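# Move yellow bench sponges into the wall bin

## Task

Take each yellow sponge that is on the bench and place it in the bin mounted on the wall next to the door, so that every one sits completely within the bin. At the end the low shelf must still be standing upright, and the robot must not have fallen or be left leaning; either of those makes the task a failure.

## Robot and tools

ROBOT. A LinearBot: a base that can drive in any direction, with a column about 1.7 m high. A carriage rides up and down the column (lift_m) and holds two identical six-joint arms, each with a two-finger gripper. Arm bases sit roughly 0.57 m + lift_m above the floor, and carriage parts hang about 0.15 m under them. A hand reaches up to 0.78 m from its shoulder but only about 0.38 m below its arm base. A hand is about 0.16 m long and 0.1 m wide (0.14 m when open); fingertips taper to about 0.005 m thick. Parked arm: joints 1 to 6 = 0, 0.05, 0.05, 1.45, 0, 0; with both parked the robot is about 0.85 m wide and 0.65 m long.

CAMERAS. carriage_camera is fixed on the carriage, facing forward and tilted about 20 degrees down. left_wrist_camera and right_wrist_camera look out past the fingertips. Images are 672x504 pixels; calibration (intrinsics, distortion, base-to-camera transform) is supplied per camera and may be slightly off.

FRAMES. All positions are in metres. Base frame: origin on the floor below the base centre, x forward, y left, z up. left_hand and right_hand are reported in it, each the midpoint between that hand's pads; quat_wxyz rotates base axes into hand axes (hand z along the fingers, fingers open along hand y). Odometry frame = base frame at the scene start; base_odometry counts wheel turns only, so slip and drift show up as false travel, and heading (rad, left positive, -3.142 to 3.142) can be off by a degree or two after turns.

TOOL move. Optional keys: base, joints, speeds, min_time_s, cameras. With no action it just reports state and images.
- base: an object with exactly one key, each a relative offset from where the base last measured itself: translate_m (metres, forward positive, -2 to 2), strafe_m (metres, left positive, -2 to 2), or rotate_rad (radians, counter-clockwise/left positive, -6.3 to 6.3).
- joints: one shared object keyed by joint name, covering both arms and the lift; every value is an absolute target, not an offset. lift_m 0 to 1 m. For each arm (left_ and right_ prefixes, identical ranges): joint1_rad -2.617 to 3.054 (turn about vertical, 0 forward, positive left); joint2_rad 0 to 3.141 (shoulder: 0 upper arm back and level, 1.57 up, 3.14 forward and level); joint3_rad 0 to 3.141 (elbow: 0 folded, 3.14 straight); joint4_rad -1.57 to 1.57 (wrist pitch, positive lifts fingertips); joint5_rad -1.57 to 1.57 (wrist yaw, positive swings fingertips RIGHT, opposite to joint 1); joint6_rad -2.094 to 2.094 (roll about the finger axis, positive clockwise seen from the forearm); gripper_m 0 to 0.093 (pad gap in metres). Joints not named keep chasing their previous targets.
- speeds: caps for this action only: translate_m and strafe_m 0.02 to 0.5 m/s, rotate_rad 0.05 to 1.57 rad/s, lift_m 0.08 to 0.25 m/s (maximum is the default).
- min_time_s: 0.1 to 8 s, a floor on how long each arm and gripper motion takes; it makes arm paths straighter.
- cameras: list of camera names or "all"; omitted/null means all, [] means none.
All motions in a call start at once. Unknown keys make the call invalid; out-of-range values get it refused, and a refusal or a stop cancels the remaining move, wait and finished_scene calls of that reply.

TOOL wait: seconds (0 to 10), cameras as above; the scene continues with the last commands. TOOL zoom_image: camera plus region [x0, y0, x1, y1] in pixels, origin top-left, at most 504x504, from that camera's latest image. TOOL finished_scene: scene (integer 1 to 3); it closes the current scene irreversibly, so the sponges must already stay in the bin on their own.

RESULT LINES. "move" reads "done" or the worst status. base_status/joint_status per motion: done (for the base, wheels turned the full amount, slip included); off_target (resting short, may still push); contact_stop or time_out (target dropped, holding in place); not_followed (arm targets withheld by a self-collision check; gripper still acts). on_its_own lists uncommanded behaviour ("held at" is a target). motor_effort gives percent of maximum, peak in brackets; a lift effort that keeps dropping while lowering means a hand or load is resting on something. Joint torques and a Motor temperatures line (per arm: six joints then gripper) are included. "pictures" names the camera order of returned images, which may lag the state slightly. Gripper: on a firmly held rigid part it reads up to 0.005 m narrower than the part; closed on nothing reads 0.000 to 0.002; a squeeze about 0.005 m under the first-touch reading hits the force limit (about 45 to 70 N per pad), crushing soft items more. Release by commanding well above the reading.

CAUTIONS. The base stops only on wheel effort; it ignores the arms, so a drive can bend an arm against furniture, and slow drives may shove furniture (watch the low shelf). If pinned, back off about 0.2 m the way you came. Never reverse under a table edge. Arms have no contact stop and snap to targets once freed. Hand readings are optimistic: the real hand is usually lower, especially far out or loaded. Keep the two arms from striking or pressing each other; a strong press ends the scene. If arms are withheld, send one arm its current readings with joint 1 swung away, then the other in a later call. Tipping risk grows with a high carriage, outstretched or loaded arms, pushing, and abrupt stops; only images reveal a lean. Outstretched arms heat up even idle; at 75 °C a MOTOR HOT line appears, at 100 °C the arm goes limp for 30 to 60 s (keys report limit_stop_at_motor_heat; resend targets). Park arms to cool them. Place sponges gently rather than dropping or flinging them, and never release while moving. A loose object may occasionally get nudged by an outside disturbance.

Each tool is called after ">>>" as name(argument=value, ...) on one line, values as JSON.

## Session

>>> move()

Scene clock: 0.00 s.
Joint torques (N m): no reading
Motor temperatures (°C): left_arm=[26 38 33 29 28 27 28] | right_arm=[24 28 36 30 28 28 28]
base_odometry: x=+0.000 y=+0.000 heading=+0.000
base_status: not commanded
joint_positions: lift_m=+0.300 left_joint1_rad=+0.003 left_joint2_rad=+0.041 left_joint3_rad=+0.031 left_joint4_rad=+1.497 left_joint5_rad=-0.037 left_joint6_rad=+0.015 left_gripper_m=+0.09396 right_joint1_rad=+0.010 right_joint2_rad=+0.034 right_joint3_rad=+0.029 right_joint4_rad=+1.447 right_joint5_rad=+0.047 right_joint6_rad=-0.005 right_gripper_m=+0.09396
joint_status: not commanded
motor_effort: lift_m=+32 drive_wheels=+3
left_hand: x=+0.2484 y=+0.3059 z=+1.3077 quat_wxyz=(+0.999, -0.018, +0.042, +0.010) (m; base frame)
right_hand: x=+0.2591 y=-0.3072 z=+1.3058 quat_wxyz=(+0.998, +0.023, +0.065, +0.001) (m; base frame)
pictures: carriage_camera, left_wrist_camera, right_wrist_camera
camera_calibration:
left_wrist_camera: T_world_to_cam=[[0.0469205, -0.997283, 0.0567875, 0.22592], [0.772325, 0.000165303, -0.635228, 0.65078], [0.633493, 0.0736637, 0.770234, -1.06413], [0, 0, 0, 1]] pos_world=[0.160904, 0.303586, 1.22019]
right_wrist_camera: T_world_to_cam=[[-0.0705512, -0.995916, -0.0563439, -0.227829], [0.728289, -0.0128301, -0.68515, 0.707527], [0.681628, -0.0893728, 0.72622, -1.02534], [0, 0, 0, 1]] pos_world=[0.167546, -0.309459, 1.21655]

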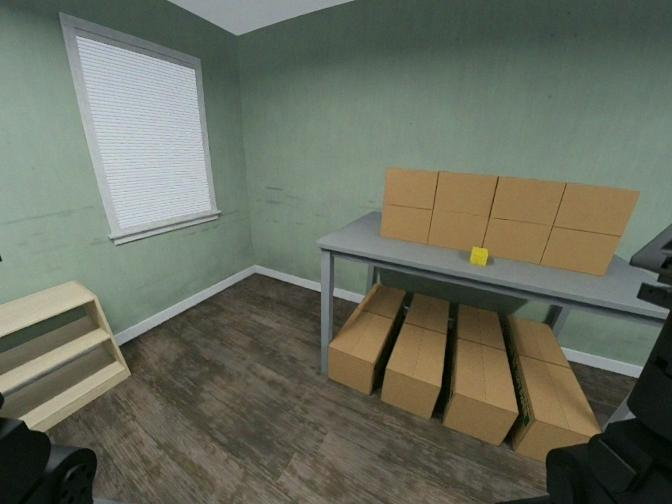

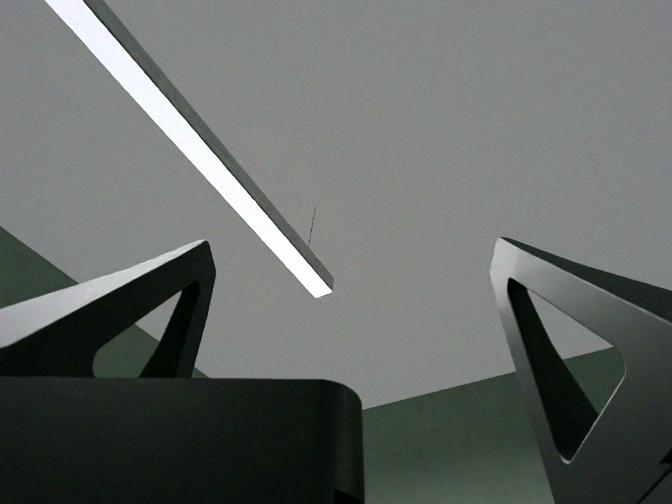

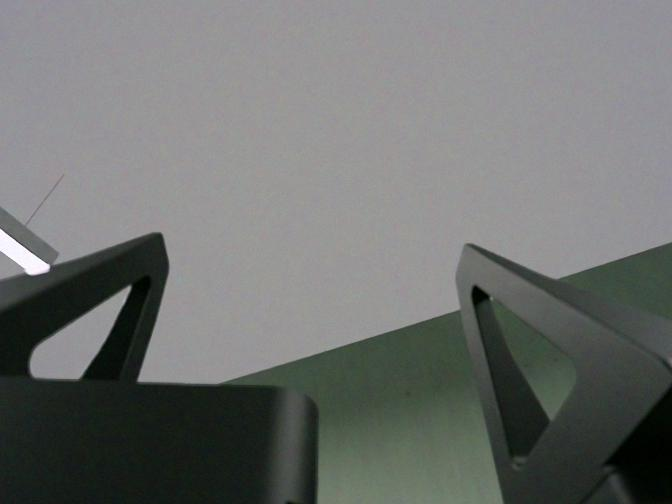

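>>> move(base={"rotate_rad": -0.52}, joints={"lift_m": 1.0}, cameras=[])

>>> move(base={"translate_m": 0.53}, speeds={"translate_m": 0.25}, joints={"left_joint1_rad": 0, "left_joint2_rad": 2.3, "left_joint3_rad": 2.5, "left_joint4_rad": -1.0, "left_joint5_rad": 0, "left_joint6_rad": 0, "right_joint1_rad": 0, "right_joint2_rad": 2.3, "right_joint3_rad": 2.5, "right_joint4_rad": -1.0, "right_joint5_rad": 0, "right_joint6_rad": 0}, min_time_s=3)

Scene clock: 31.30 s.
Joint torques (N m): left_arm=[-0.16 5.05 4.4 -0.27 -0.05 -0.09] | right_arm=[-0.32 4.57 5.89 -0.17 0.01 0.06]
Motor temperatures (°C): left_arm=[26 39 34 29 28 27 28] | right_arm=[24 29 39 30 28 28 28]
move: done
base_odometry: x=+0.000 y=+0.000 heading=-0.519
base_status: done
joint_positions: lift_m=+0.997 left_joint1_rad=+0.003 left_joint2_rad=+0.041 left_joint3_rad=+0.031 left_joint4_rad=+1.497 left_joint5_rad=-0.037 left_joint6_rad=+0.015 left_gripper_m=+0.09396 right_joint1_rad=+0.010 right_joint2_rad=+0.034 right_joint3_rad=+0.029 right_joint4_rad=+1.447 right_joint5_rad=+0.047 right_joint6_rad=-0.005 right_gripper_m=+0.09396
joint_status: all done
joint sent to its limit — lift_m, upper limit.
motor_effort: lift_m=+33(42) drive_wheels=+14(16)
left_hand: x=+0.2483 y=+0.3059 z=+2.0051 quat_wxyz=(+0.999, -0.018, +0.042, +0.010) (m; base frame)
right_hand: x=+0.2591 y=-0.3072 z=+2.0032 quat_wxyz=(+0.998, +0.023, +0.065, +0.001) (m; base frame)
pictures: none
No camera images: "cameras" was empty.

Scene clock: 34.70 s.
Joint torques (N m): left_arm=[-0.42 -14.78 7.5 1.72 0 -0.22] | right_arm=[-1.02 -15.45 8.65 1.48 -0.06 0.11]
Motor temperatures (°C): left_arm=[26 40 35 29 28 27 28] | right_arm=[24 30 40 31 28 28 28]
move: done
base_odometry: x=+0.460 y=-0.263 heading=-0.519
base_status: done
joint_positions: lift_m=+0.997 left_joint1_rad=+0.003 left_joint2_rad=+2.291 left_joint3_rad=+2.471 left_joint4_rad=-0.988 left_joint5_rad=-0.010 left_joint6_rad=+0.011 left_gripper_m=+0.09396 right_joint1_rad=+0.007 right_joint2_rad=+2.296 right_joint3_rad=+2.476 right_joint4_rad=-0.989 right_joint5_rad=+0.012 right_joint6_rad=-0.005 right_gripper_m=+0.09396
joint_status: all done
motor_effort: lift_m=+33(33) drive_wheels=+2(19)
left_hand: x=+0.8202 y=+0.3027 z=+1.8154 quat_wxyz=(+0.372, +0.002, +0.928, +0.007) (m; base frame)
right_hand: x=+0.8210 y=-0.2971 z=+1.8142 quat_wxyz=(+0.372, -0.004, +0.928, -0.005) (m; base frame)
pictures: carriage_camera, left_wrist_camera, right_wrist_camera
camera_calibration:
carriage_camera: T_world_to_cam=[[-0.0304006, -0.99913, 0.0285537, -0.0479008], [-0.377475, -0.0149754, -0.925899, 1.90025], [0.925521, -0.0389262, -0.376692, 0.620707], [0, 0, 0, 1]] pos_world=[0.141365, 0.00475973, 1.99462]
left_wrist_camera: T_world_to_cam=[[-0.000285394, -0.998832, -0.0483237, 0.397075], [-0.98737, 0.00793741, -0.158232, 1.10668], [0.158431, 0.0476682, -0.986219, 1.76895], [0, 0, 0, 1]] pos_world=[0.812562, 0.303504, 1.93887]
right_wrist_camera: T_world_to_cam=[[0.0386581, -0.996576, 0.0730933, -0.474158], [-0.989551, -0.0483486, -0.135838, 1.05002], [0.138906, -0.0670783, -0.988031, 1.78543], [0, 0, 0, 1]] pos_world=[0.809371, -0.302003, 1.94136]

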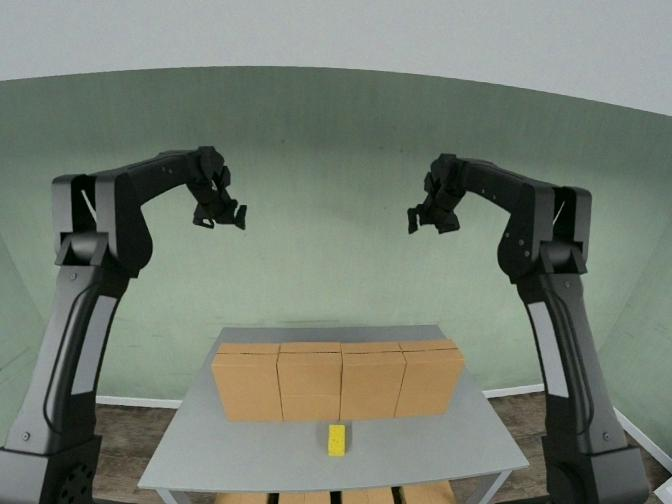

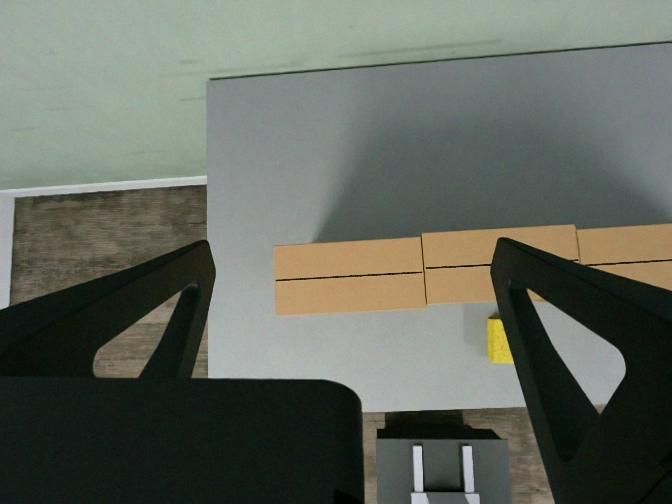

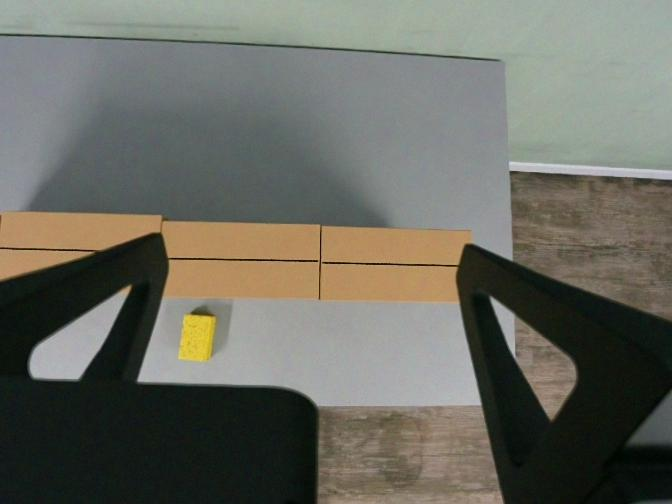

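>>> move(base={"translate_m": 0.17}, speeds={"translate_m": 0.1}, joints={"left_joint2_rad": 2.6, "left_joint3_rad": 2.8, "left_joint4_rad": -1.25, "right_joint2_rad": 2.6, "right_joint3_rad": 2.8, "right_joint4_rad": -1.25}, min_time_s=2)

>>> zoom_image(camera="left_wrist_camera", region=[200, 60, 672, 400])

>>> zoom_image(camera="right_wrist_camera", region=[0, 60, 504, 400])

Scene clock: 53.13 s.
Joint torques (N m): left_arm=[-0.31 -16.21 7.42 1.32 0.02 -0.21] | right_arm=[-1.03 -16.9 8.31 1.13 -0.06 0.11]
Motor temperatures (°C): left_arm=[26 50 37 32 28 27 28] | right_arm=[24 37 43 32 28 28 28]
move: done
base_odometry: x=+0.608 y=-0.348 heading=-0.519
base_status: done
joint_positions: lift_m=+0.997 left_joint1_rad=+0.003 left_joint2_rad=+2.587 left_joint3_rad=+2.770 left_joint4_rad=-1.239 left_joint5_rad=-0.009 left_joint6_rad=+0.011 left_gripper_m=+0.09396 right_joint1_rad=+0.007 right_joint2_rad=+2.593 right_joint3_rad=+2.776 right_joint4_rad=-1.240 right_joint5_rad=+0.011 right_joint6_rad=-0.005 right_gripper_m=+0.09396
joint_status: all done
motor_effort: lift_m=+33(33) drive_wheels=+2(13)
left_hand: x=+0.8213 y=+0.3027 z=+1.7200 quat_wxyz=(+0.254, +0.003, +0.967, +0.006) (m; base frame)
right_hand: x=+0.8221 y=-0.2970 z=+1.7191 quat_wxyz=(+0.254, -0.005, +0.967, -0.005) (m; base frame)
pictures: carriage_camera, left_wrist_camera, right_wrist_camera
camera_calibration:
carriage_camera: T_world_to_cam=[[-0.0304006, -0.99913, 0.0285537, -0.0479008], [-0.377475, -0.0149754, -0.925899, 1.90025], [0.925521, -0.0389262, -0.376692, 0.620707], [0, 0, 0, 1]] pos_world=[0.141365, 0.00475973, 1.99462]
left_wrist_camera: T_world_to_cam=[[-0.0122951, -0.998876, -0.0457733, 0.397894], [-0.995903, 0.00813132, 0.0900641, 0.672542], [-0.0895907, 0.0466931, -0.994884, 1.89362], [0, 0, 0, 1]] pos_world=[0.844329, 0.303559, 1.84157]
right_wrist_camera: T_world_to_cam=[[0.0557795, -0.99646, 0.0628914, -0.463678], [-0.992689, -0.0485949, 0.110488, 0.617185], [-0.107041, -0.0685946, -0.991886, 1.89972], [0, 0, 0, 1]] pos_world=[0.841885, -0.301734, 1.84528]

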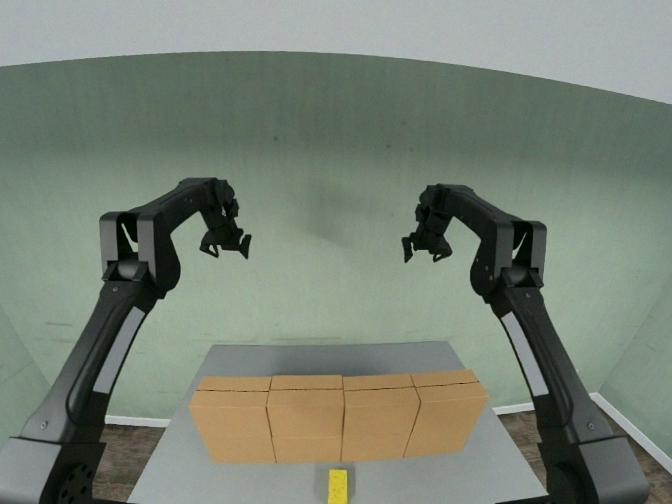

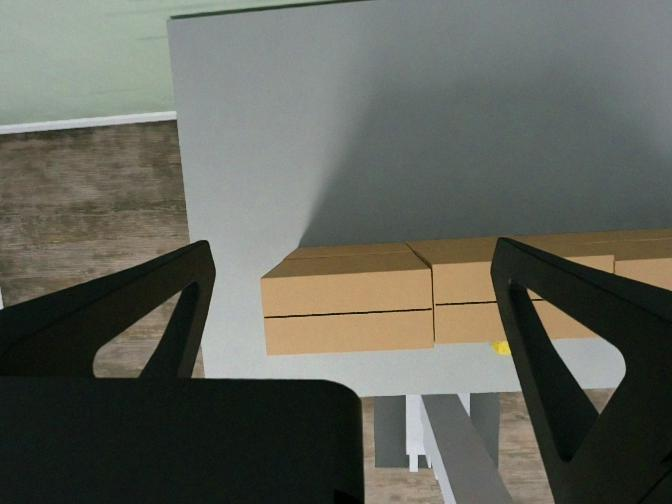

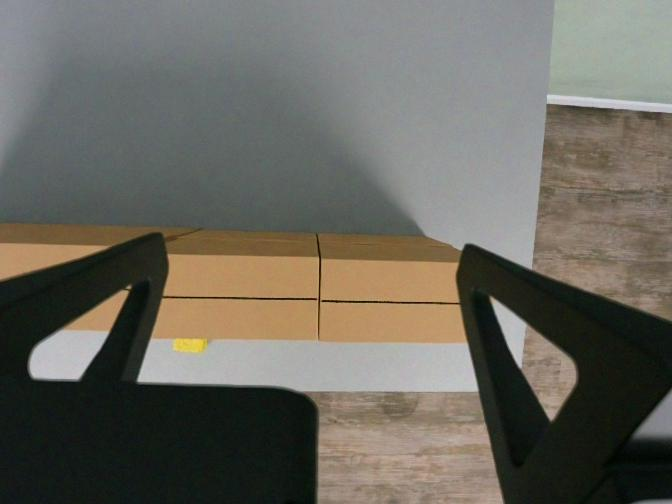

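Scaled by 1.068 from the camera's 672x504 image, which has a finer 960x720 frame.

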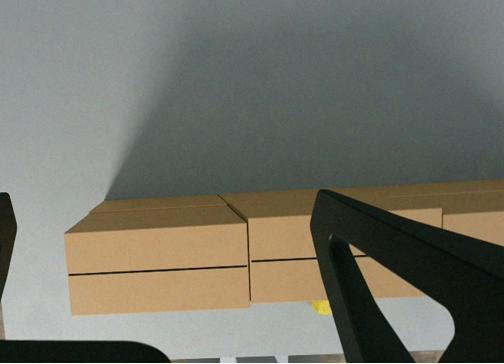

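Scaled by 1.000.

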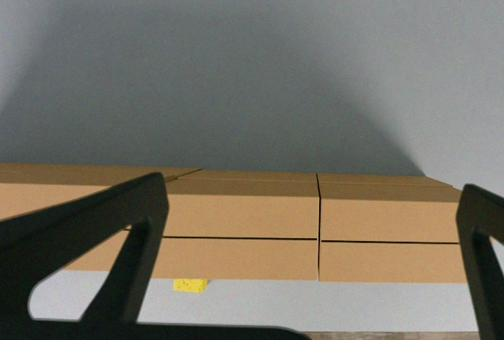

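>>> move(base={"translate_m": -0.13}, speeds={"translate_m": 0.15}, joints={"left_joint1_rad": 0, "left_joint2_rad": 1.693, "left_joint3_rad": 1.7, "left_joint4_rad": -0.86, "left_joint5_rad": 0, "left_joint6_rad": 0, "right_joint1_rad": 0, "right_joint2_rad": 0.05, "right_joint3_rad": 0.05, "right_joint4_rad": 1.45, "right_joint5_rad": 0, "right_joint6_rad": 0}, min_time_s=2.5, cameras=[])

>>> move(base={"strafe_m": -0.35}, speeds={"strafe_m": 0.25}, joints={"lift_m": 0.33}, cameras=["carriage_camera", "left_wrist_camera"])

Scene clock: 119.93 s.
Joint torques (N m): left_arm=[-0.36 -13.16 4.37 1.81 0.01 -0.21] | right_arm=[-1.02 3.74 5.05 0.04 -0.06 0.11]
Motor temperatures (°C): left_arm=[26 65 39 32 27 26 28] | right_arm=[24 53 43 33 28 28 28]
move: done
base_odometry: x=+0.495 y=-0.283 heading=-0.519
base_status: done
joint_positions: lift_m=+0.997 left_joint1_rad=+0.003 left_joint2_rad=+1.722 left_joint3_rad=+1.716 left_joint4_rad=-0.870 left_joint5_rad=-0.008 left_joint6_rad=+0.011 left_gripper_m=+0.09396 right_joint1_rad=+0.007 right_joint2_rad=+0.055 right_joint3_rad=+0.054 right_joint4_rad=+1.435 right_joint5_rad=+0.010 right_joint6_rad=-0.005 right_gripper_m=+0.09396
joint_status: all done
motor_effort: lift_m=+33(33) drive_wheels=+6(8)
left_hand: x=+0.6884 y=+0.3022 z=+1.8226 quat_wxyz=(+0.341, +0.002, +0.940, +0.006) (m; base frame)
right_hand: x=+0.2612 y=-0.3010 z=+2.0094 quat_wxyz=(+0.998, +0.005, +0.069, +0.001) (m; base frame)
pictures: none
No camera images: "cameras" was empty.

Scene clock: 123.13 s.
Joint torques (N m): left_arm=[-0.17 -11.51 4.94 1.78 -0.03 -0.21] | right_arm=[-0.8 4.07 5.6 -0.01 -0.04 0.11]
Motor temperatures (°C): left_arm=[26 64 39 33 27 26 28] | right_arm=[24 52 43 33 28 28 28]
move: done
base_odometry: x=+0.321 y=-0.587 heading=-0.519
base_status: done
joint_positions: lift_m=+0.330 left_joint1_rad=+0.000 left_joint2_rad=+1.707 left_joint3_rad=+1.709 left_joint4_rad=-0.863 left_joint5_rad=-0.006 left_joint6_rad=+0.010 left_gripper_m=+0.09396 right_joint1_rad=+0.005 right_joint2_rad=+0.052 right_joint3_rad=+0.047 right_joint4_rad=+1.439 right_joint5_rad=+0.008 right_joint6_rad=-0.005 right_gripper_m=+0.09396
joint_status: all done
motor_effort: lift_m=+30(30) drive_wheels=+1(16)
left_hand: x=+0.6868 y=+0.3003 z=+1.1601 quat_wxyz=(+0.348, +0.004, +0.938, +0.004) (m; base frame)
right_hand: x=+0.2612 y=-0.3006 z=+1.3406 quat_wxyz=(+0.998, +0.003, +0.068, +0.000) (m; base frame)
pictures: carriage_camera, left_wrist_camera
camera_calibration:
carriage_camera: T_world_to_cam=[[-0.0304006, -0.99913, 0.0285537, -0.0288481], [-0.377475, -0.0149754, -0.925899, 1.28244], [0.925521, -0.0389262, -0.376692, 0.369356], [0, 0, 0, 1]] pos_world=[0.141365, 0.00475973, 1.32736]
left_wrist_camera: T_world_to_cam=[[-0.00779616, -0.998969, -0.0447129, 0.363967], [-0.994317, 0.012492, -0.105724, 0.813812], [0.106174, 0.0436345, -0.99339, 1.18936], [0, 0, 0, 1]] pos_world=[0.685746, 0.301528, 1.28381]

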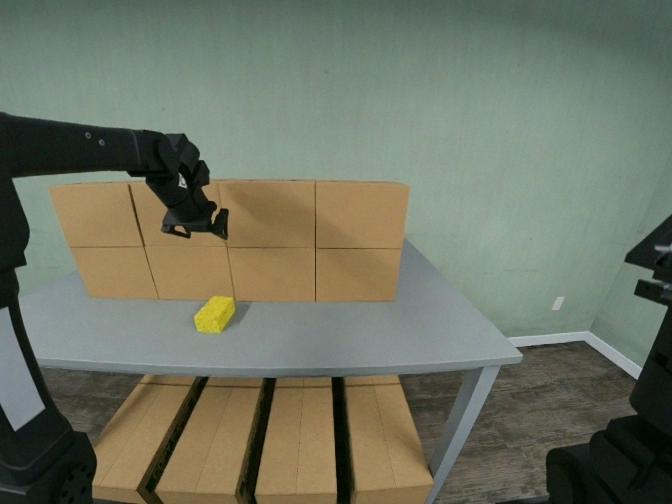

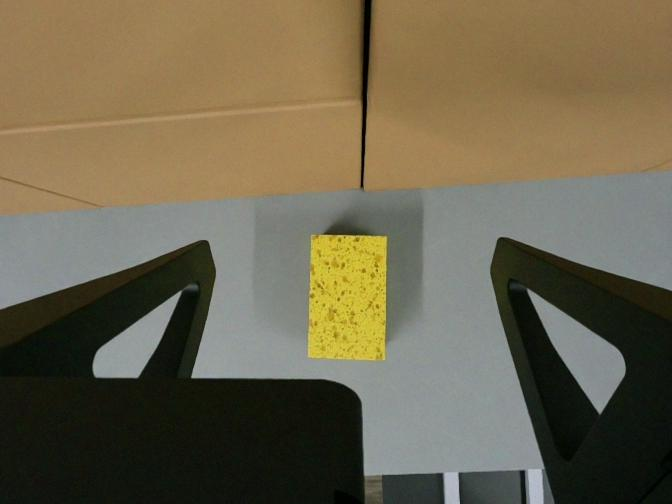

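>>> move(joints={"lift_m": 0.102}, speeds={"lift_m": 0.12}, cameras=["carriage_camera", "left_wrist_camera"])

>>> zoom_image(camera="carriage_camera", region=[100, 100, 320, 300])

Scene clock: 133.10 s.
Joint torques (N m): left_arm=[-0.14 -11.33 4.93 1.77 -0.02 -0.21] | right_arm=[-0.8 4.16 5.64 -0.02 -0.04 0.11]
Motor temperatures (°C): left_arm=[26 61 38 34 27 26 28] | right_arm=[24 48 43 32 28 28 28]
move: done
base_odometry: x=+0.321 y=-0.587 heading=-0.519
base_status: not commanded
joint_positions: lift_m=+0.102 left_joint1_rad=+0.000 left_joint2_rad=+1.705 left_joint3_rad=+1.709 left_joint4_rad=-0.862 left_joint5_rad=-0.006 left_joint6_rad=+0.010 left_gripper_m=+0.09396 right_joint1_rad=+0.005 right_joint2_rad=+0.051 right_joint3_rad=+0.047 right_joint4_rad=+1.440 right_joint5_rad=+0.008 right_joint6_rad=-0.005 right_gripper_m=+0.09396
joint_status: all done
motor_effort: lift_m=+30(31) drive_wheels=+0(1)
left_hand: x=+0.6869 y=+0.3003 z=+0.9330 quat_wxyz=(+0.349, +0.004, +0.937, +0.004) (m; base frame)
right_hand: x=+0.2608 y=-0.3006 z=+1.1125 quat_wxyz=(+0.998, +0.003, +0.068, +0.000) (m; base frame)
pictures: carriage_camera, left_wrist_camera
camera_calibration:
carriage_camera: T_world_to_cam=[[-0.0304006, -0.99913, 0.0285537, -0.0223381], [-0.377475, -0.0149754, -0.925899, 1.07134], [0.925521, -0.0389262, -0.376692, 0.283474], [0, 0, 0, 1]] pos_world=[0.141365, 0.00475973, 1.09937]
left_wrist_camera: T_world_to_cam=[[-0.00765967, -0.99897, -0.0447353, 0.353741], [-0.99399, 0.0124918, -0.108758, 0.792487], [0.109205, 0.0436334, -0.993061, 0.961393], [0, 0, 0, 1]] pos_world=[0.685445, 0.301529, 1.05674]

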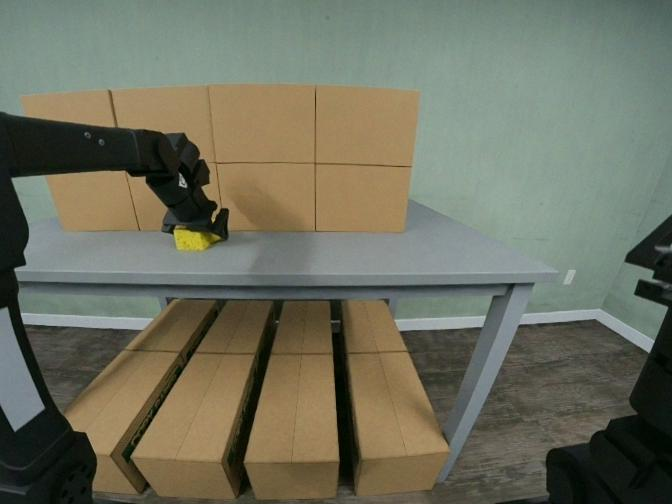

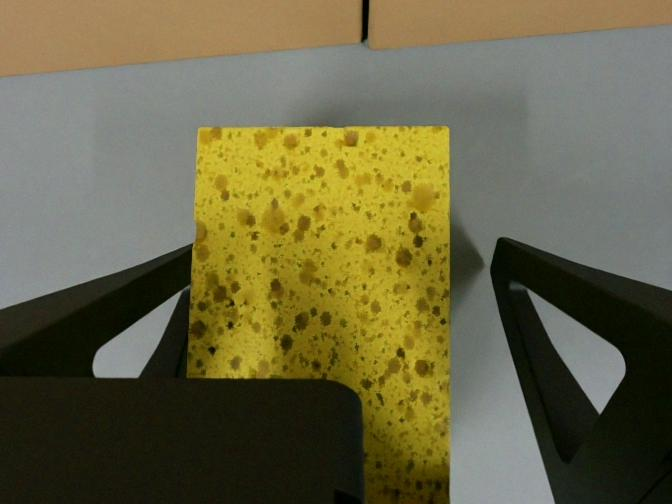

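Scaled by 2.291 from the camera's 672x504 image, which has a finer 960x720 frame.

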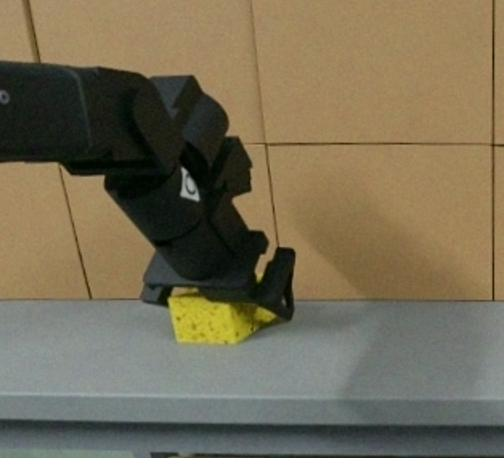

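>>> move(joints={"left_gripper_m": 0.05}, min_time_s=1.5, cameras=[])

>>> move(joints={"lift_m": 0.4}, speeds={"lift_m": 0.15}, cameras=["carriage_camera", "left_wrist_camera"])

>>> zoom_image(camera="carriage_camera", region=[0, 150, 504, 400])

Scene clock: 143.87 s.
Joint torques (N m): left_arm=[-0.13 -11.37 4.92 1.78 -0.02 -0.19] | right_arm=[-0.8 4.12 5.63 -0.01 -0.04 0.11]
Motor temperatures (°C): left_arm=[26 58 38 34 27 26 28] | right_arm=[24 45 43 32 28 28 28]
move: off_target
base_odometry: x=+0.321 y=-0.587 heading=-0.519
base_status: not commanded
joint_positions: lift_m=+0.102 left_joint1_rad=+0.000 left_joint2_rad=+1.705 left_joint3_rad=+1.709 left_joint4_rad=-0.862 left_joint5_rad=-0.006 left_joint6_rad=+0.010 left_gripper_m=+0.05825 right_joint1_rad=+0.005 right_joint2_rad=+0.051 right_joint3_rad=+0.047 right_joint4_rad=+1.440 right_joint5_rad=+0.008 right_joint6_rad=-0.005 right_gripper_m=+0.09396
joint_status: left_gripper_m off_target (ended at +0.05828, target +0.05000)
motor_effort: lift_m=+30(30) drive_wheels=+1(1)
left_hand: x=+0.6869 y=+0.3003 z=+0.9330 quat_wxyz=(+0.349, +0.004, +0.937, +0.004) (m; base frame)
right_hand: x=+0.2608 y=-0.3006 z=+1.1125 quat_wxyz=(+0.998, +0.003, +0.068, +0.000) (m; base frame)
pictures: none
No camera images: "cameras" was empty.

Scene clock: 146.30 s.
Joint torques (N m): left_arm=[-0.17 -11.29 4.94 1.76 -0.02 -0.21] | right_arm=[-0.83 4.18 5.65 -0.02 -0.04 0.11]
Motor temperatures (°C): left_arm=[26 57 38 34 27 26 28] | right_arm=[24 44 43 32 28 28 28]
move: done
base_odometry: x=+0.321 y=-0.587 heading=-0.519
base_status: not commanded
joint_positions: lift_m=+0.400 left_joint1_rad=+0.000 left_joint2_rad=+1.705 left_joint3_rad=+1.708 left_joint4_rad=-0.861 left_joint5_rad=-0.006 left_joint6_rad=+0.010 left_gripper_m=+0.05824 right_joint1_rad=+0.005 right_joint2_rad=+0.051 right_joint3_rad=+0.046 right_joint4_rad=+1.440 right_joint5_rad=+0.008 right_joint6_rad=-0.005 right_gripper_m=+0.09396
joint_status: all done
motor_effort: lift_m=+33(40) drive_wheels=+1(1)
left_hand: x=+0.6870 y=+0.3003 z=+1.2306 quat_wxyz=(+0.349, +0.004, +0.937, +0.004) (m; base frame)
right_hand: x=+0.2607 y=-0.3006 z=+1.4102 quat_wxyz=(+0.998, +0.003, +0.067, +0.000) (m; base frame)
pictures: carriage_camera, left_wrist_camera
camera_calibration:
carriage_camera: T_world_to_cam=[[-0.0304006, -0.99913, 0.0285537, -0.0308402], [-0.377475, -0.0149754, -0.925899, 1.34703], [0.925521, -0.0389262, -0.376692, 0.395637], [0, 0, 0, 1]] pos_world=[0.141365, 0.00475973, 1.39713]
left_wrist_camera: T_world_to_cam=[[-0.00765967, -0.99897, -0.0447353, 0.367054], [-0.99399, 0.0124918, -0.108758, 0.824897], [0.109205, 0.0436334, -0.993061, 1.25689], [0, 0, 0, 1]] pos_world=[0.685491, 0.301528, 1.35431]

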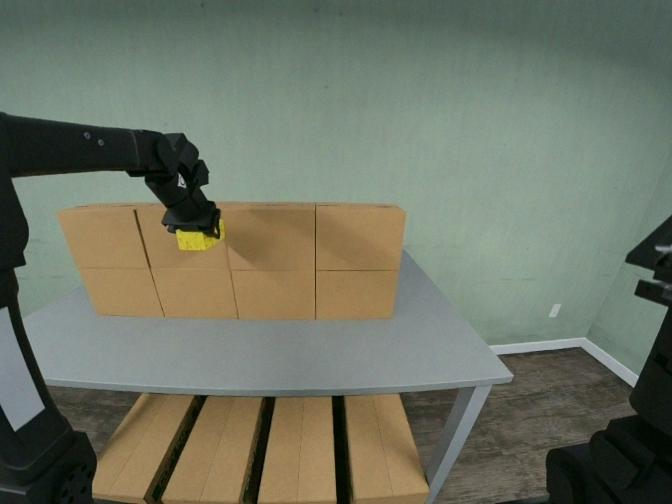

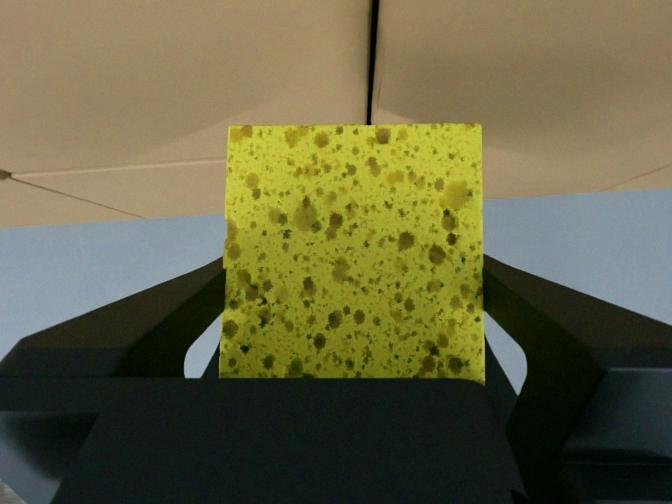

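Scaled by 1.000.

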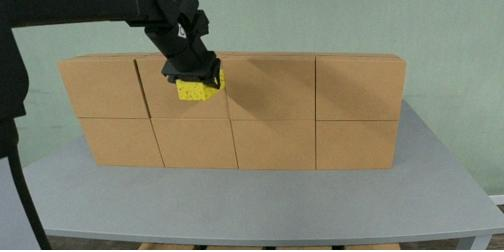

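>>> move(base={"translate_m": -0.4}, joints={"left_joint1_rad": 0, "left_joint2_rad": 0.4, "left_joint3_rad": 0.6, "left_joint4_rad": 0.6}, min_time_s=2, speeds={"translate_m": 0.3}, cameras=[])

>>> move(base={"rotate_rad": 3.141}, speeds={"rotate_rad": 1.0}, cameras=["carriage_camera"])

>>> move(base={"strafe_m": -0.9}, speeds={"strafe_m": 0.35}, cameras=["carriage_camera"])

Scene clock: 183.17 s.
Joint torques (N m): left_arm=[-0.13 2.86 3.66 1.33 -0.02 -0.21] | right_arm=[-0.81 4.23 5.67 -0.05 -0.04 0.11]
Motor temperatures (°C): left_arm=[26 53 38 35 27 26 29] | right_arm=[24 38 43 31 28 28 28]
move: done
base_odometry: x=-0.026 y=-0.389 heading=-0.519
base_status: done
joint_positions: lift_m=+0.400 left_joint1_rad=+0.000 left_joint2_rad=+0.402 left_joint3_rad=+0.615 left_joint4_rad=+0.591 left_joint5_rad=-0.006 left_joint6_rad=+0.010 left_gripper_m=+0.05823 right_joint1_rad=+0.005 right_joint2_rad=+0.051 right_joint3_rad=+0.046 right_joint4_rad=+1.443 right_joint5_rad=+0.008 right_joint6_rad=-0.005 right_gripper_m=+0.09396
joint_status: all done
motor_effort: lift_m=+33(33) drive_wheels=+0(14)
left_hand: x=+0.4004 y=+0.3004 z=+1.4851 quat_wxyz=(+0.927, -0.001, +0.374, +0.006) (m; base frame)
right_hand: x=+0.2601 y=-0.3006 z=+1.4102 quat_wxyz=(+0.998, +0.003, +0.066, +0.000) (m; base frame)
pictures: none
No camera images: "cameras" was empty.

Scene clock: 187.87 s.
Joint torques (N m): left_arm=[-0.16 2.86 3.86 1.33 -0.02 -0.2] | right_arm=[-0.8 4.19 5.65 -0.07 -0.05 0.11]
Motor temperatures (°C): left_arm=[26 51 38 35 27 26 29] | right_arm=[24 38 43 31 28 28 28]
move: done
base_odometry: x=-0.026 y=-0.389 heading=+2.622
base_status: done
joint_positions: lift_m=+0.400 left_joint1_rad=+0.000 left_joint2_rad=+0.402 left_joint3_rad=+0.613 left_joint4_rad=+0.592 left_joint5_rad=-0.005 left_joint6_rad=+0.010 left_gripper_m=+0.05823 right_joint1_rad=+0.005 right_joint2_rad=+0.051 right_joint3_rad=+0.046 right_joint4_rad=+1.443 right_joint5_rad=+0.008 right_joint6_rad=-0.005 right_gripper_m=+0.09398
joint_status: not commanded
motor_effort: lift_m=+33(33) drive_wheels=+7(17)
left_hand: x=+0.4010 y=+0.3002 z=+1.4842 quat_wxyz=(+0.927, +0.000, +0.375, +0.006) (m; base frame)
right_hand: x=+0.2599 y=-0.3006 z=+1.4103 quat_wxyz=(+0.998, +0.003, +0.066, +0.000) (m; base frame)
pictures: carriage_camera
camera_calibration:
carriage_camera: T_world_to_cam=[[-0.0304006, -0.99913, 0.0285537, -0.0308402], [-0.377475, -0.0149754, -0.925899, 1.34703], [0.925521, -0.0389262, -0.376692, 0.395637], [0, 0, 0, 1]] pos_world=[0.141365, 0.00475973, 1.39713]

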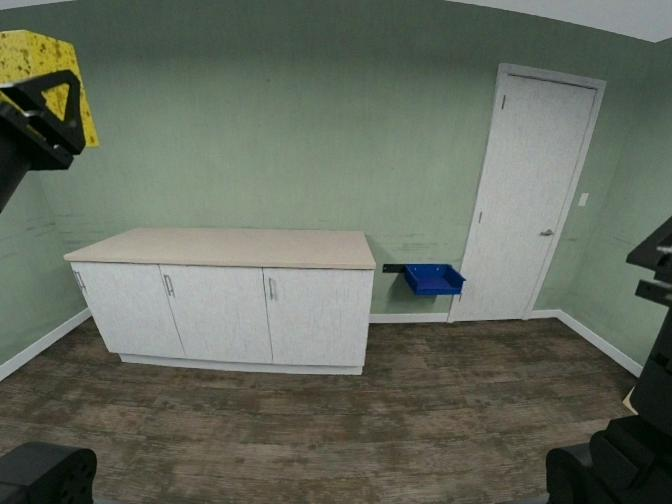

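Scene clock: 192.37 s.
Joint torques (N m): left_arm=[-0.12 2.85 3.92 1.32 -0.06 -0.19] | right_arm=[-0.81 4.19 5.65 -0.06 -0.03 0.11]
Motor temperatures (°C): left_arm=[26 50 38 34 27 26 29] | right_arm=[24 37 43 31 28 28 28]
move: done
base_odometry: x=+0.420 y=+0.393 heading=+2.622
base_status: done
joint_positions: lift_m=+0.400 left_joint1_rad=+0.000 left_joint2_rad=+0.402 left_joint3_rad=+0.613 left_joint4_rad=+0.592 left_joint5_rad=-0.004 left_joint6_rad=+0.010 left_gripper_m=+0.05823 right_joint1_rad=+0.005 right_joint2_rad=+0.051 right_joint3_rad=+0.046 right_joint4_rad=+1.443 right_joint5_rad=+0.007 right_joint6_rad=-0.005 right_gripper_m=+0.09398
joint_status: not commanded
motor_effort: lift_m=+33(33) drive_wheels=-3(20)
left_hand: x=+0.4010 y=+0.3000 z=+1.4842 quat_wxyz=(+0.927, +0.000, +0.375, +0.005) (m; base frame)
right_hand: x=+0.2599 y=-0.3005 z=+1.4103 quat_wxyz=(+0.998, +0.003, +0.066, +0.000) (m; base frame)
pictures: carriage_camera
camera_calibration:
carriage_camera: T_world_to_cam=[[-0.0304006, -0.99913, 0.0285537, -0.0308402], [-0.377475, -0.0149754, -0.925899, 1.34703], [0.925521, -0.0389262, -0.376692, 0.395637], [0, 0, 0, 1]] pos_world=[0.141365, 0.00475973, 1.39713]

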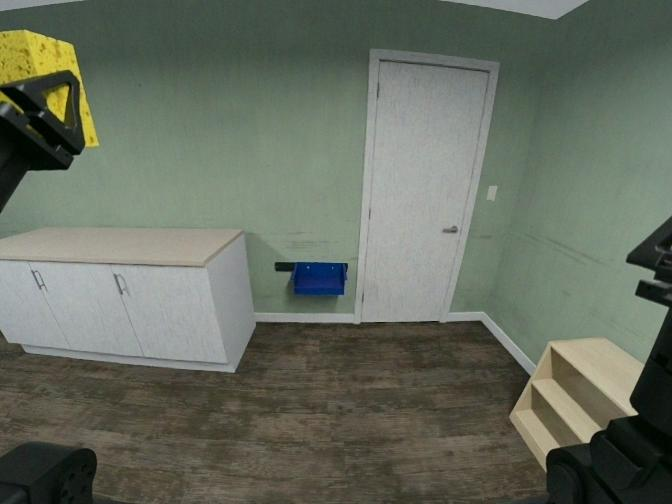

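>>> move(base={"strafe_m": -0.19}, speeds={"strafe_m": 0.25}, cameras=[])

>>> move(base={"translate_m": 0.65}, speeds={"translate_m": 0.3}, joints={"left_joint1_rad": 0, "left_joint2_rad": 1.3, "left_joint3_rad": 1.0, "left_joint4_rad": 0.4}, min_time_s=2, cameras=["carriage_camera"])

>>> zoom_image(camera="carriage_camera", region=[100, 200, 400, 425])

Scene clock: 212.80 s.
Joint torques (N m): left_arm=[-0.16 2.8 3.89 1.32 -0.06 -0.2] | right_arm=[-0.83 4.21 5.65 -0.06 -0.02 0.11]
Motor temperatures (°C): left_arm=[26 47 37 33 27 26 30] | right_arm=[24 36 43 31 28 28 28]
move: done
base_odometry: x=+0.515 y=+0.558 heading=+2.623
base_status: done
joint_positions: lift_m=+0.400 left_joint1_rad=+0.000 left_joint2_rad=+0.402 left_joint3_rad=+0.613 left_joint4_rad=+0.593 left_joint5_rad=-0.002 left_joint6_rad=+0.010 left_gripper_m=+0.05823 right_joint1_rad=+0.005 right_joint2_rad=+0.051 right_joint3_rad=+0.046 right_joint4_rad=+1.444 right_joint5_rad=+0.006 right_joint6_rad=-0.005 right_gripper_m=+0.09398
joint_status: not commanded
motor_effort: lift_m=+33(33) drive_wheels=-2(18)
left_hand: x=+0.4009 y=+0.2998 z=+1.4843 quat_wxyz=(+0.927, +0.001, +0.374, +0.005) (m; base frame)
right_hand: x=+0.2598 y=-0.3004 z=+1.4103 quat_wxyz=(+0.998, +0.003, +0.066, +0.000) (m; base frame)
pictures: none
No camera images: "cameras" was empty.

Scene clock: 216.47 s.
Joint torques (N m): left_arm=[-0.16 -5.75 8.58 2.16 -0.05 -0.2] | right_arm=[-0.77 4.19 5.65 -0.05 -0.03 0.12]
Motor temperatures (°C): left_arm=[26 46 38 34 27 26 30] | right_arm=[24 36 43 31 28 28 28]
move: done
base_odometry: x=-0.050 y=+0.880 heading=+2.622
base_status: done
joint_positions: lift_m=+0.400 left_joint1_rad=+0.000 left_joint2_rad=+1.296 left_joint3_rad=+0.966 left_joint4_rad=+0.402 left_joint5_rad=-0.002 left_joint6_rad=+0.010 left_gripper_m=+0.05823 right_joint1_rad=+0.005 right_joint2_rad=+0.051 right_joint3_rad=+0.046 right_joint4_rad=+1.445 right_joint5_rad=+0.006 right_joint6_rad=-0.005 right_gripper_m=+0.09398
joint_status: all done
motor_effort: lift_m=+33(33) drive_wheels=-3(16)
left_hand: x=+0.6708 y=+0.2997 z=+1.3432 quat_wxyz=(+0.732, +0.003, +0.681, +0.004) (m; base frame)
right_hand: x=+0.2596 y=-0.3004 z=+1.4103 quat_wxyz=(+0.998, +0.003, +0.065, +0.000) (m; base frame)
pictures: carriage_camera
camera_calibration:
carriage_camera: T_world_to_cam=[[-0.0304006, -0.99913, 0.0285537, -0.0308402], [-0.377475, -0.0149754, -0.925899, 1.34703], [0.925521, -0.0389262, -0.376692, 0.395637], [0, 0, 0, 1]] pos_world=[0.141365, 0.00475973, 1.39713]

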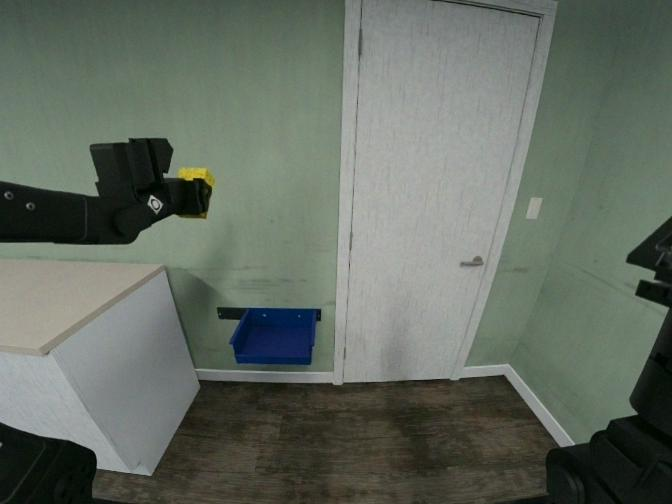

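Scaled by 1.680 from the camera's 672x504 image, which has a finer 960x720 frame.

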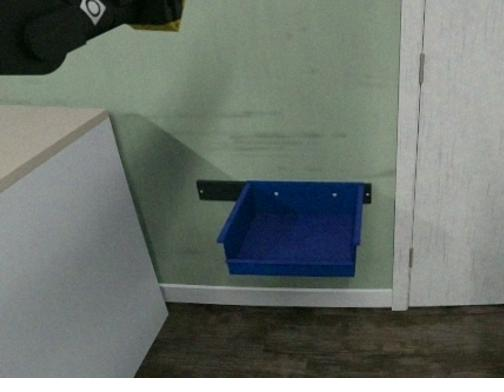

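>>> move(joints={"left_joint1_rad": -0.09, "left_joint2_rad": 2.8, "left_joint3_rad": 1.34, "left_joint4_rad": 0.58}, min_time_s=2, cameras=[])

>>> move(base={"translate_m": 0.40}, speeds={"translate_m": 0.2}, cameras=["carriage_camera", "left_wrist_camera"])

Scene clock: 225.60 s.
Joint torques (N m): left_arm=[-0.66 -13.97 4.11 1.78 -0.06 -0.21] | right_arm=[-0.8 4.21 5.64 -0.07 -0.02 0.11]
Motor temperatures (°C): left_arm=[26 47 40 35 27 26 30] | right_arm=[24 35 43 31 28 28 28]
move: done
base_odometry: x=-0.050 y=+0.880 heading=+2.622
base_status: not commanded
joint_positions: lift_m=+0.400 left_joint1_rad=-0.083 left_joint2_rad=+2.792 left_joint3_rad=+1.322 left_joint4_rad=+0.567 left_joint5_rad=-0.002 left_joint6_rad=+0.010 left_gripper_m=+0.05823 right_joint1_rad=+0.005 right_joint2_rad=+0.051 right_joint3_rad=+0.046 right_joint4_rad=+1.445 right_joint5_rad=+0.006 right_joint6_rad=-0.005 right_gripper_m=+0.09398
joint_status: all done
motor_effort: lift_m=+33(33) drive_wheels=-2(2)
left_hand: x=+0.7288 y=+0.2581 z=+0.7538 quat_wxyz=(+0.327, +0.043, +0.944, -0.011) (m; base frame)
right_hand: x=+0.2596 y=-0.3004 z=+1.4103 quat_wxyz=(+0.998, +0.003, +0.065, +0.000) (m; base frame)
pictures: none
No camera images: "cameras" was empty.

Scene clock: 228.70 s.
Joint torques (N m): left_arm=[-0.64 -14.05 4.05 1.79 -0.06 -0.2] | right_arm=[-0.79 4.21 5.67 -0.09 -0.02 0.11]
Motor temperatures (°C): left_arm=[26 48 39 35 27 26 30] | right_arm=[24 35 43 31 28 28 28]
move: done
base_odometry: x=-0.397 y=+1.079 heading=+2.622
base_status: done
joint_positions: lift_m=+0.400 left_joint1_rad=-0.084 left_joint2_rad=+2.792 left_joint3_rad=+1.322 left_joint4_rad=+0.571 left_joint5_rad=-0.002 left_joint6_rad=+0.010 left_gripper_m=+0.05823 right_joint1_rad=+0.005 right_joint2_rad=+0.051 right_joint3_rad=+0.046 right_joint4_rad=+1.446 right_joint5_rad=+0.006 right_joint6_rad=-0.005 right_gripper_m=+0.09398
joint_status: not commanded
motor_effort: lift_m=+33(33) drive_wheels=-1(16)
left_hand: x=+0.7295 y=+0.2577 z=+0.7544 quat_wxyz=(+0.329, +0.044, +0.943, -0.011) (m; base frame)
right_hand: x=+0.2594 y=-0.3004 z=+1.4103 quat_wxyz=(+0.998, +0.003, +0.065, +0.000) (m; base frame)
pictures: carriage_camera, left_wrist_camera
camera_calibration:
carriage_camera: T_world_to_cam=[[-0.0304006, -0.99913, 0.0285537, -0.0308402], [-0.377475, -0.0149754, -0.925899, 1.34703], [0.925521, -0.0389262, -0.376692, 0.395637], [0, 0, 0, 1]] pos_world=[0.141365, 0.00475973, 1.39713]
left_wrist_camera: T_world_to_cam=[[-0.0945352, -0.99467, -0.0411733, 0.363056], [-0.992984, 0.0971645, -0.0673885, 0.762209], [0.0710299, 0.0345139, -0.996877, 0.814269], [0, 0, 0, 1]] pos_world=[0.733346, 0.258957, 0.878038]

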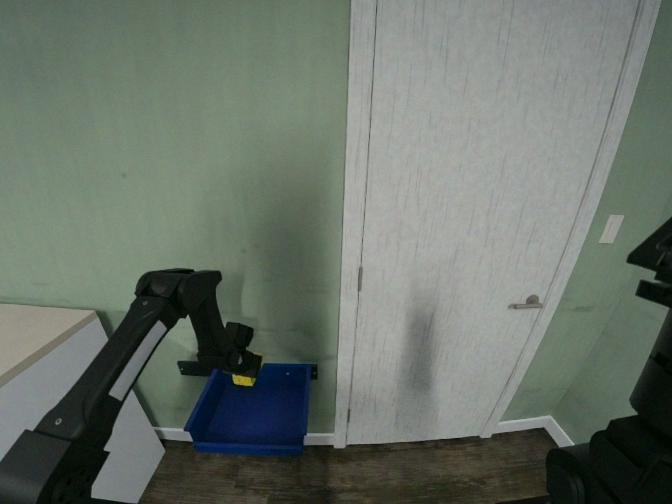

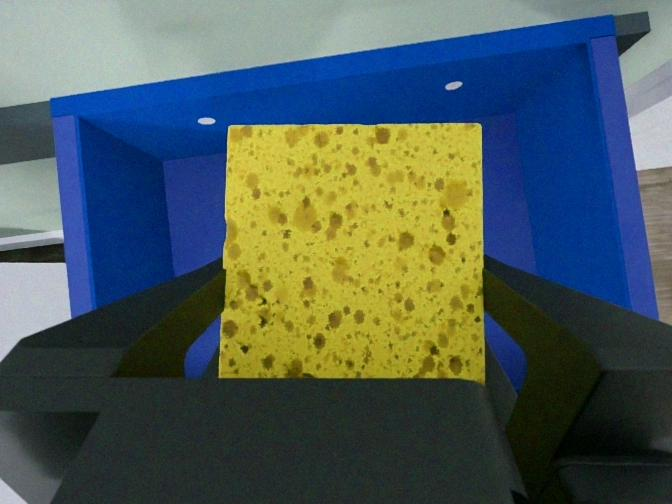

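>>> move(joints={"lift_m": 0.16}, speeds={"lift_m": 0.15}, cameras=[])

>>> move(joints={"lift_m": 0.14}, speeds={"lift_m": 0.08}, cameras=["left_wrist_camera", "carriage_camera"])

>>> zoom_image(camera="carriage_camera", region=[120, 250, 380, 450])

Scene clock: 237.43 s.
Joint torques (N m): left_arm=[-0.62 -14.79 3.59 1.73 -0.06 -0.2] | right_arm=[-0.79 4.25 5.67 -0.09 -0.02 0.11]
Motor temperatures (°C): left_arm=[26 50 38 35 27 26 30] | right_arm=[24 35 42 31 28 28 28]
move: done
base_odometry: x=-0.397 y=+1.079 heading=+2.622
base_status: not commanded
joint_positions: lift_m=+0.160 left_joint1_rad=-0.084 left_joint2_rad=+2.800 left_joint3_rad=+1.326 left_joint4_rad=+0.575 left_joint5_rad=-0.002 left_joint6_rad=+0.010 left_gripper_m=+0.05823 right_joint1_rad=+0.005 right_joint2_rad=+0.051 right_joint3_rad=+0.046 right_joint4_rad=+1.446 right_joint5_rad=+0.006 right_joint6_rad=-0.005 right_gripper_m=+0.09398
joint_status: all done
motor_effort: lift_m=+30(31) drive_wheels=+0(6)
left_hand: x=+0.7297 y=+0.2576 z=+0.5125 quat_wxyz=(+0.330, +0.044, +0.943, -0.011) (m; base frame)
right_hand: x=+0.2593 y=-0.3004 z=+1.1705 quat_wxyz=(+0.998, +0.003, +0.065, +0.000) (m; base frame)
pictures: none
No camera images: "cameras" was empty.

Scene clock: 238.03 s.
Joint torques (N m): left_arm=[-0.66 -14.93 3.45 1.43 -0.06 -0.21] | right_arm=[-0.79 4.3 5.7 -0.09 -0.02 0.11]
Motor temperatures (°C): left_arm=[26 50 38 35 27 26 30] | right_arm=[24 35 42 31 28 28 28]
move: done
base_odometry: x=-0.397 y=+1.079 heading=+2.622
base_status: not commanded
joint_positions: lift_m=+0.140 left_joint1_rad=-0.084 left_joint2_rad=+2.800 left_joint3_rad=+1.330 left_joint4_rad=+0.607 left_joint5_rad=-0.002 left_joint6_rad=+0.010 left_gripper_m=+0.05823 right_joint1_rad=+0.005 right_joint2_rad=+0.050 right_joint3_rad=+0.046 right_joint4_rad=+1.446 right_joint5_rad=+0.006 right_joint6_rad=-0.005 right_gripper_m=+0.09398
joint_status: all done
motor_effort: lift_m=+29(30) drive_wheels=+6(6)
left_hand: x=+0.7372 y=+0.2570 z=+0.4984 quat_wxyz=(+0.346, +0.044, +0.937, -0.012) (m; base frame)
right_hand: x=+0.2591 y=-0.3004 z=+1.1506 quat_wxyz=(+0.998, +0.003, +0.064, +0.000) (m; base frame)
pictures: carriage_camera, left_wrist_camera
camera_calibration:
carriage_camera: T_world_to_cam=[[-0.0304006, -0.99913, 0.0285537, -0.0234258], [-0.377475, -0.0149754, -0.925899, 1.10661], [0.925521, -0.0389262, -0.376692, 0.297824], [0, 0, 0, 1]] pos_world=[0.141365, 0.00475973, 1.13747]
left_wrist_camera: T_world_to_cam=[[-0.0930413, -0.994795, -0.0415521, 0.351723], [-0.989898, 0.0969061, -0.103491, 0.768411], [0.106979, 0.0315035, -0.993762, 0.531313], [0, 0, 0, 1]] pos_world=[0.736534, 0.25869, 0.622137]

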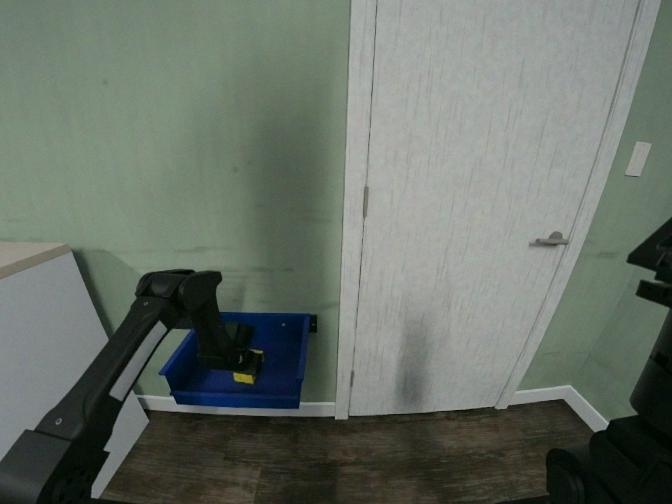

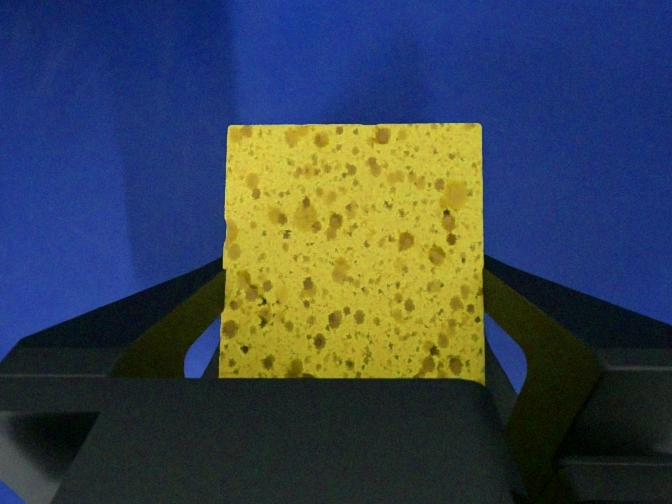

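Scaled by 1.938 from the camera's 672x504 image, which has a finer 960x720 frame.

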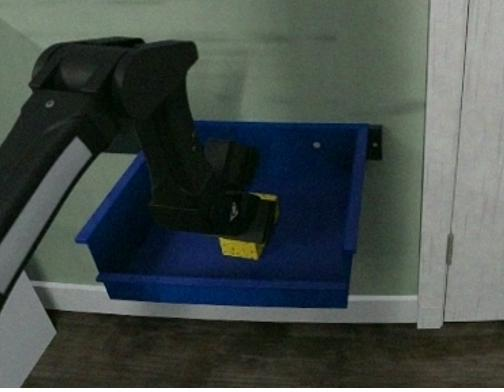

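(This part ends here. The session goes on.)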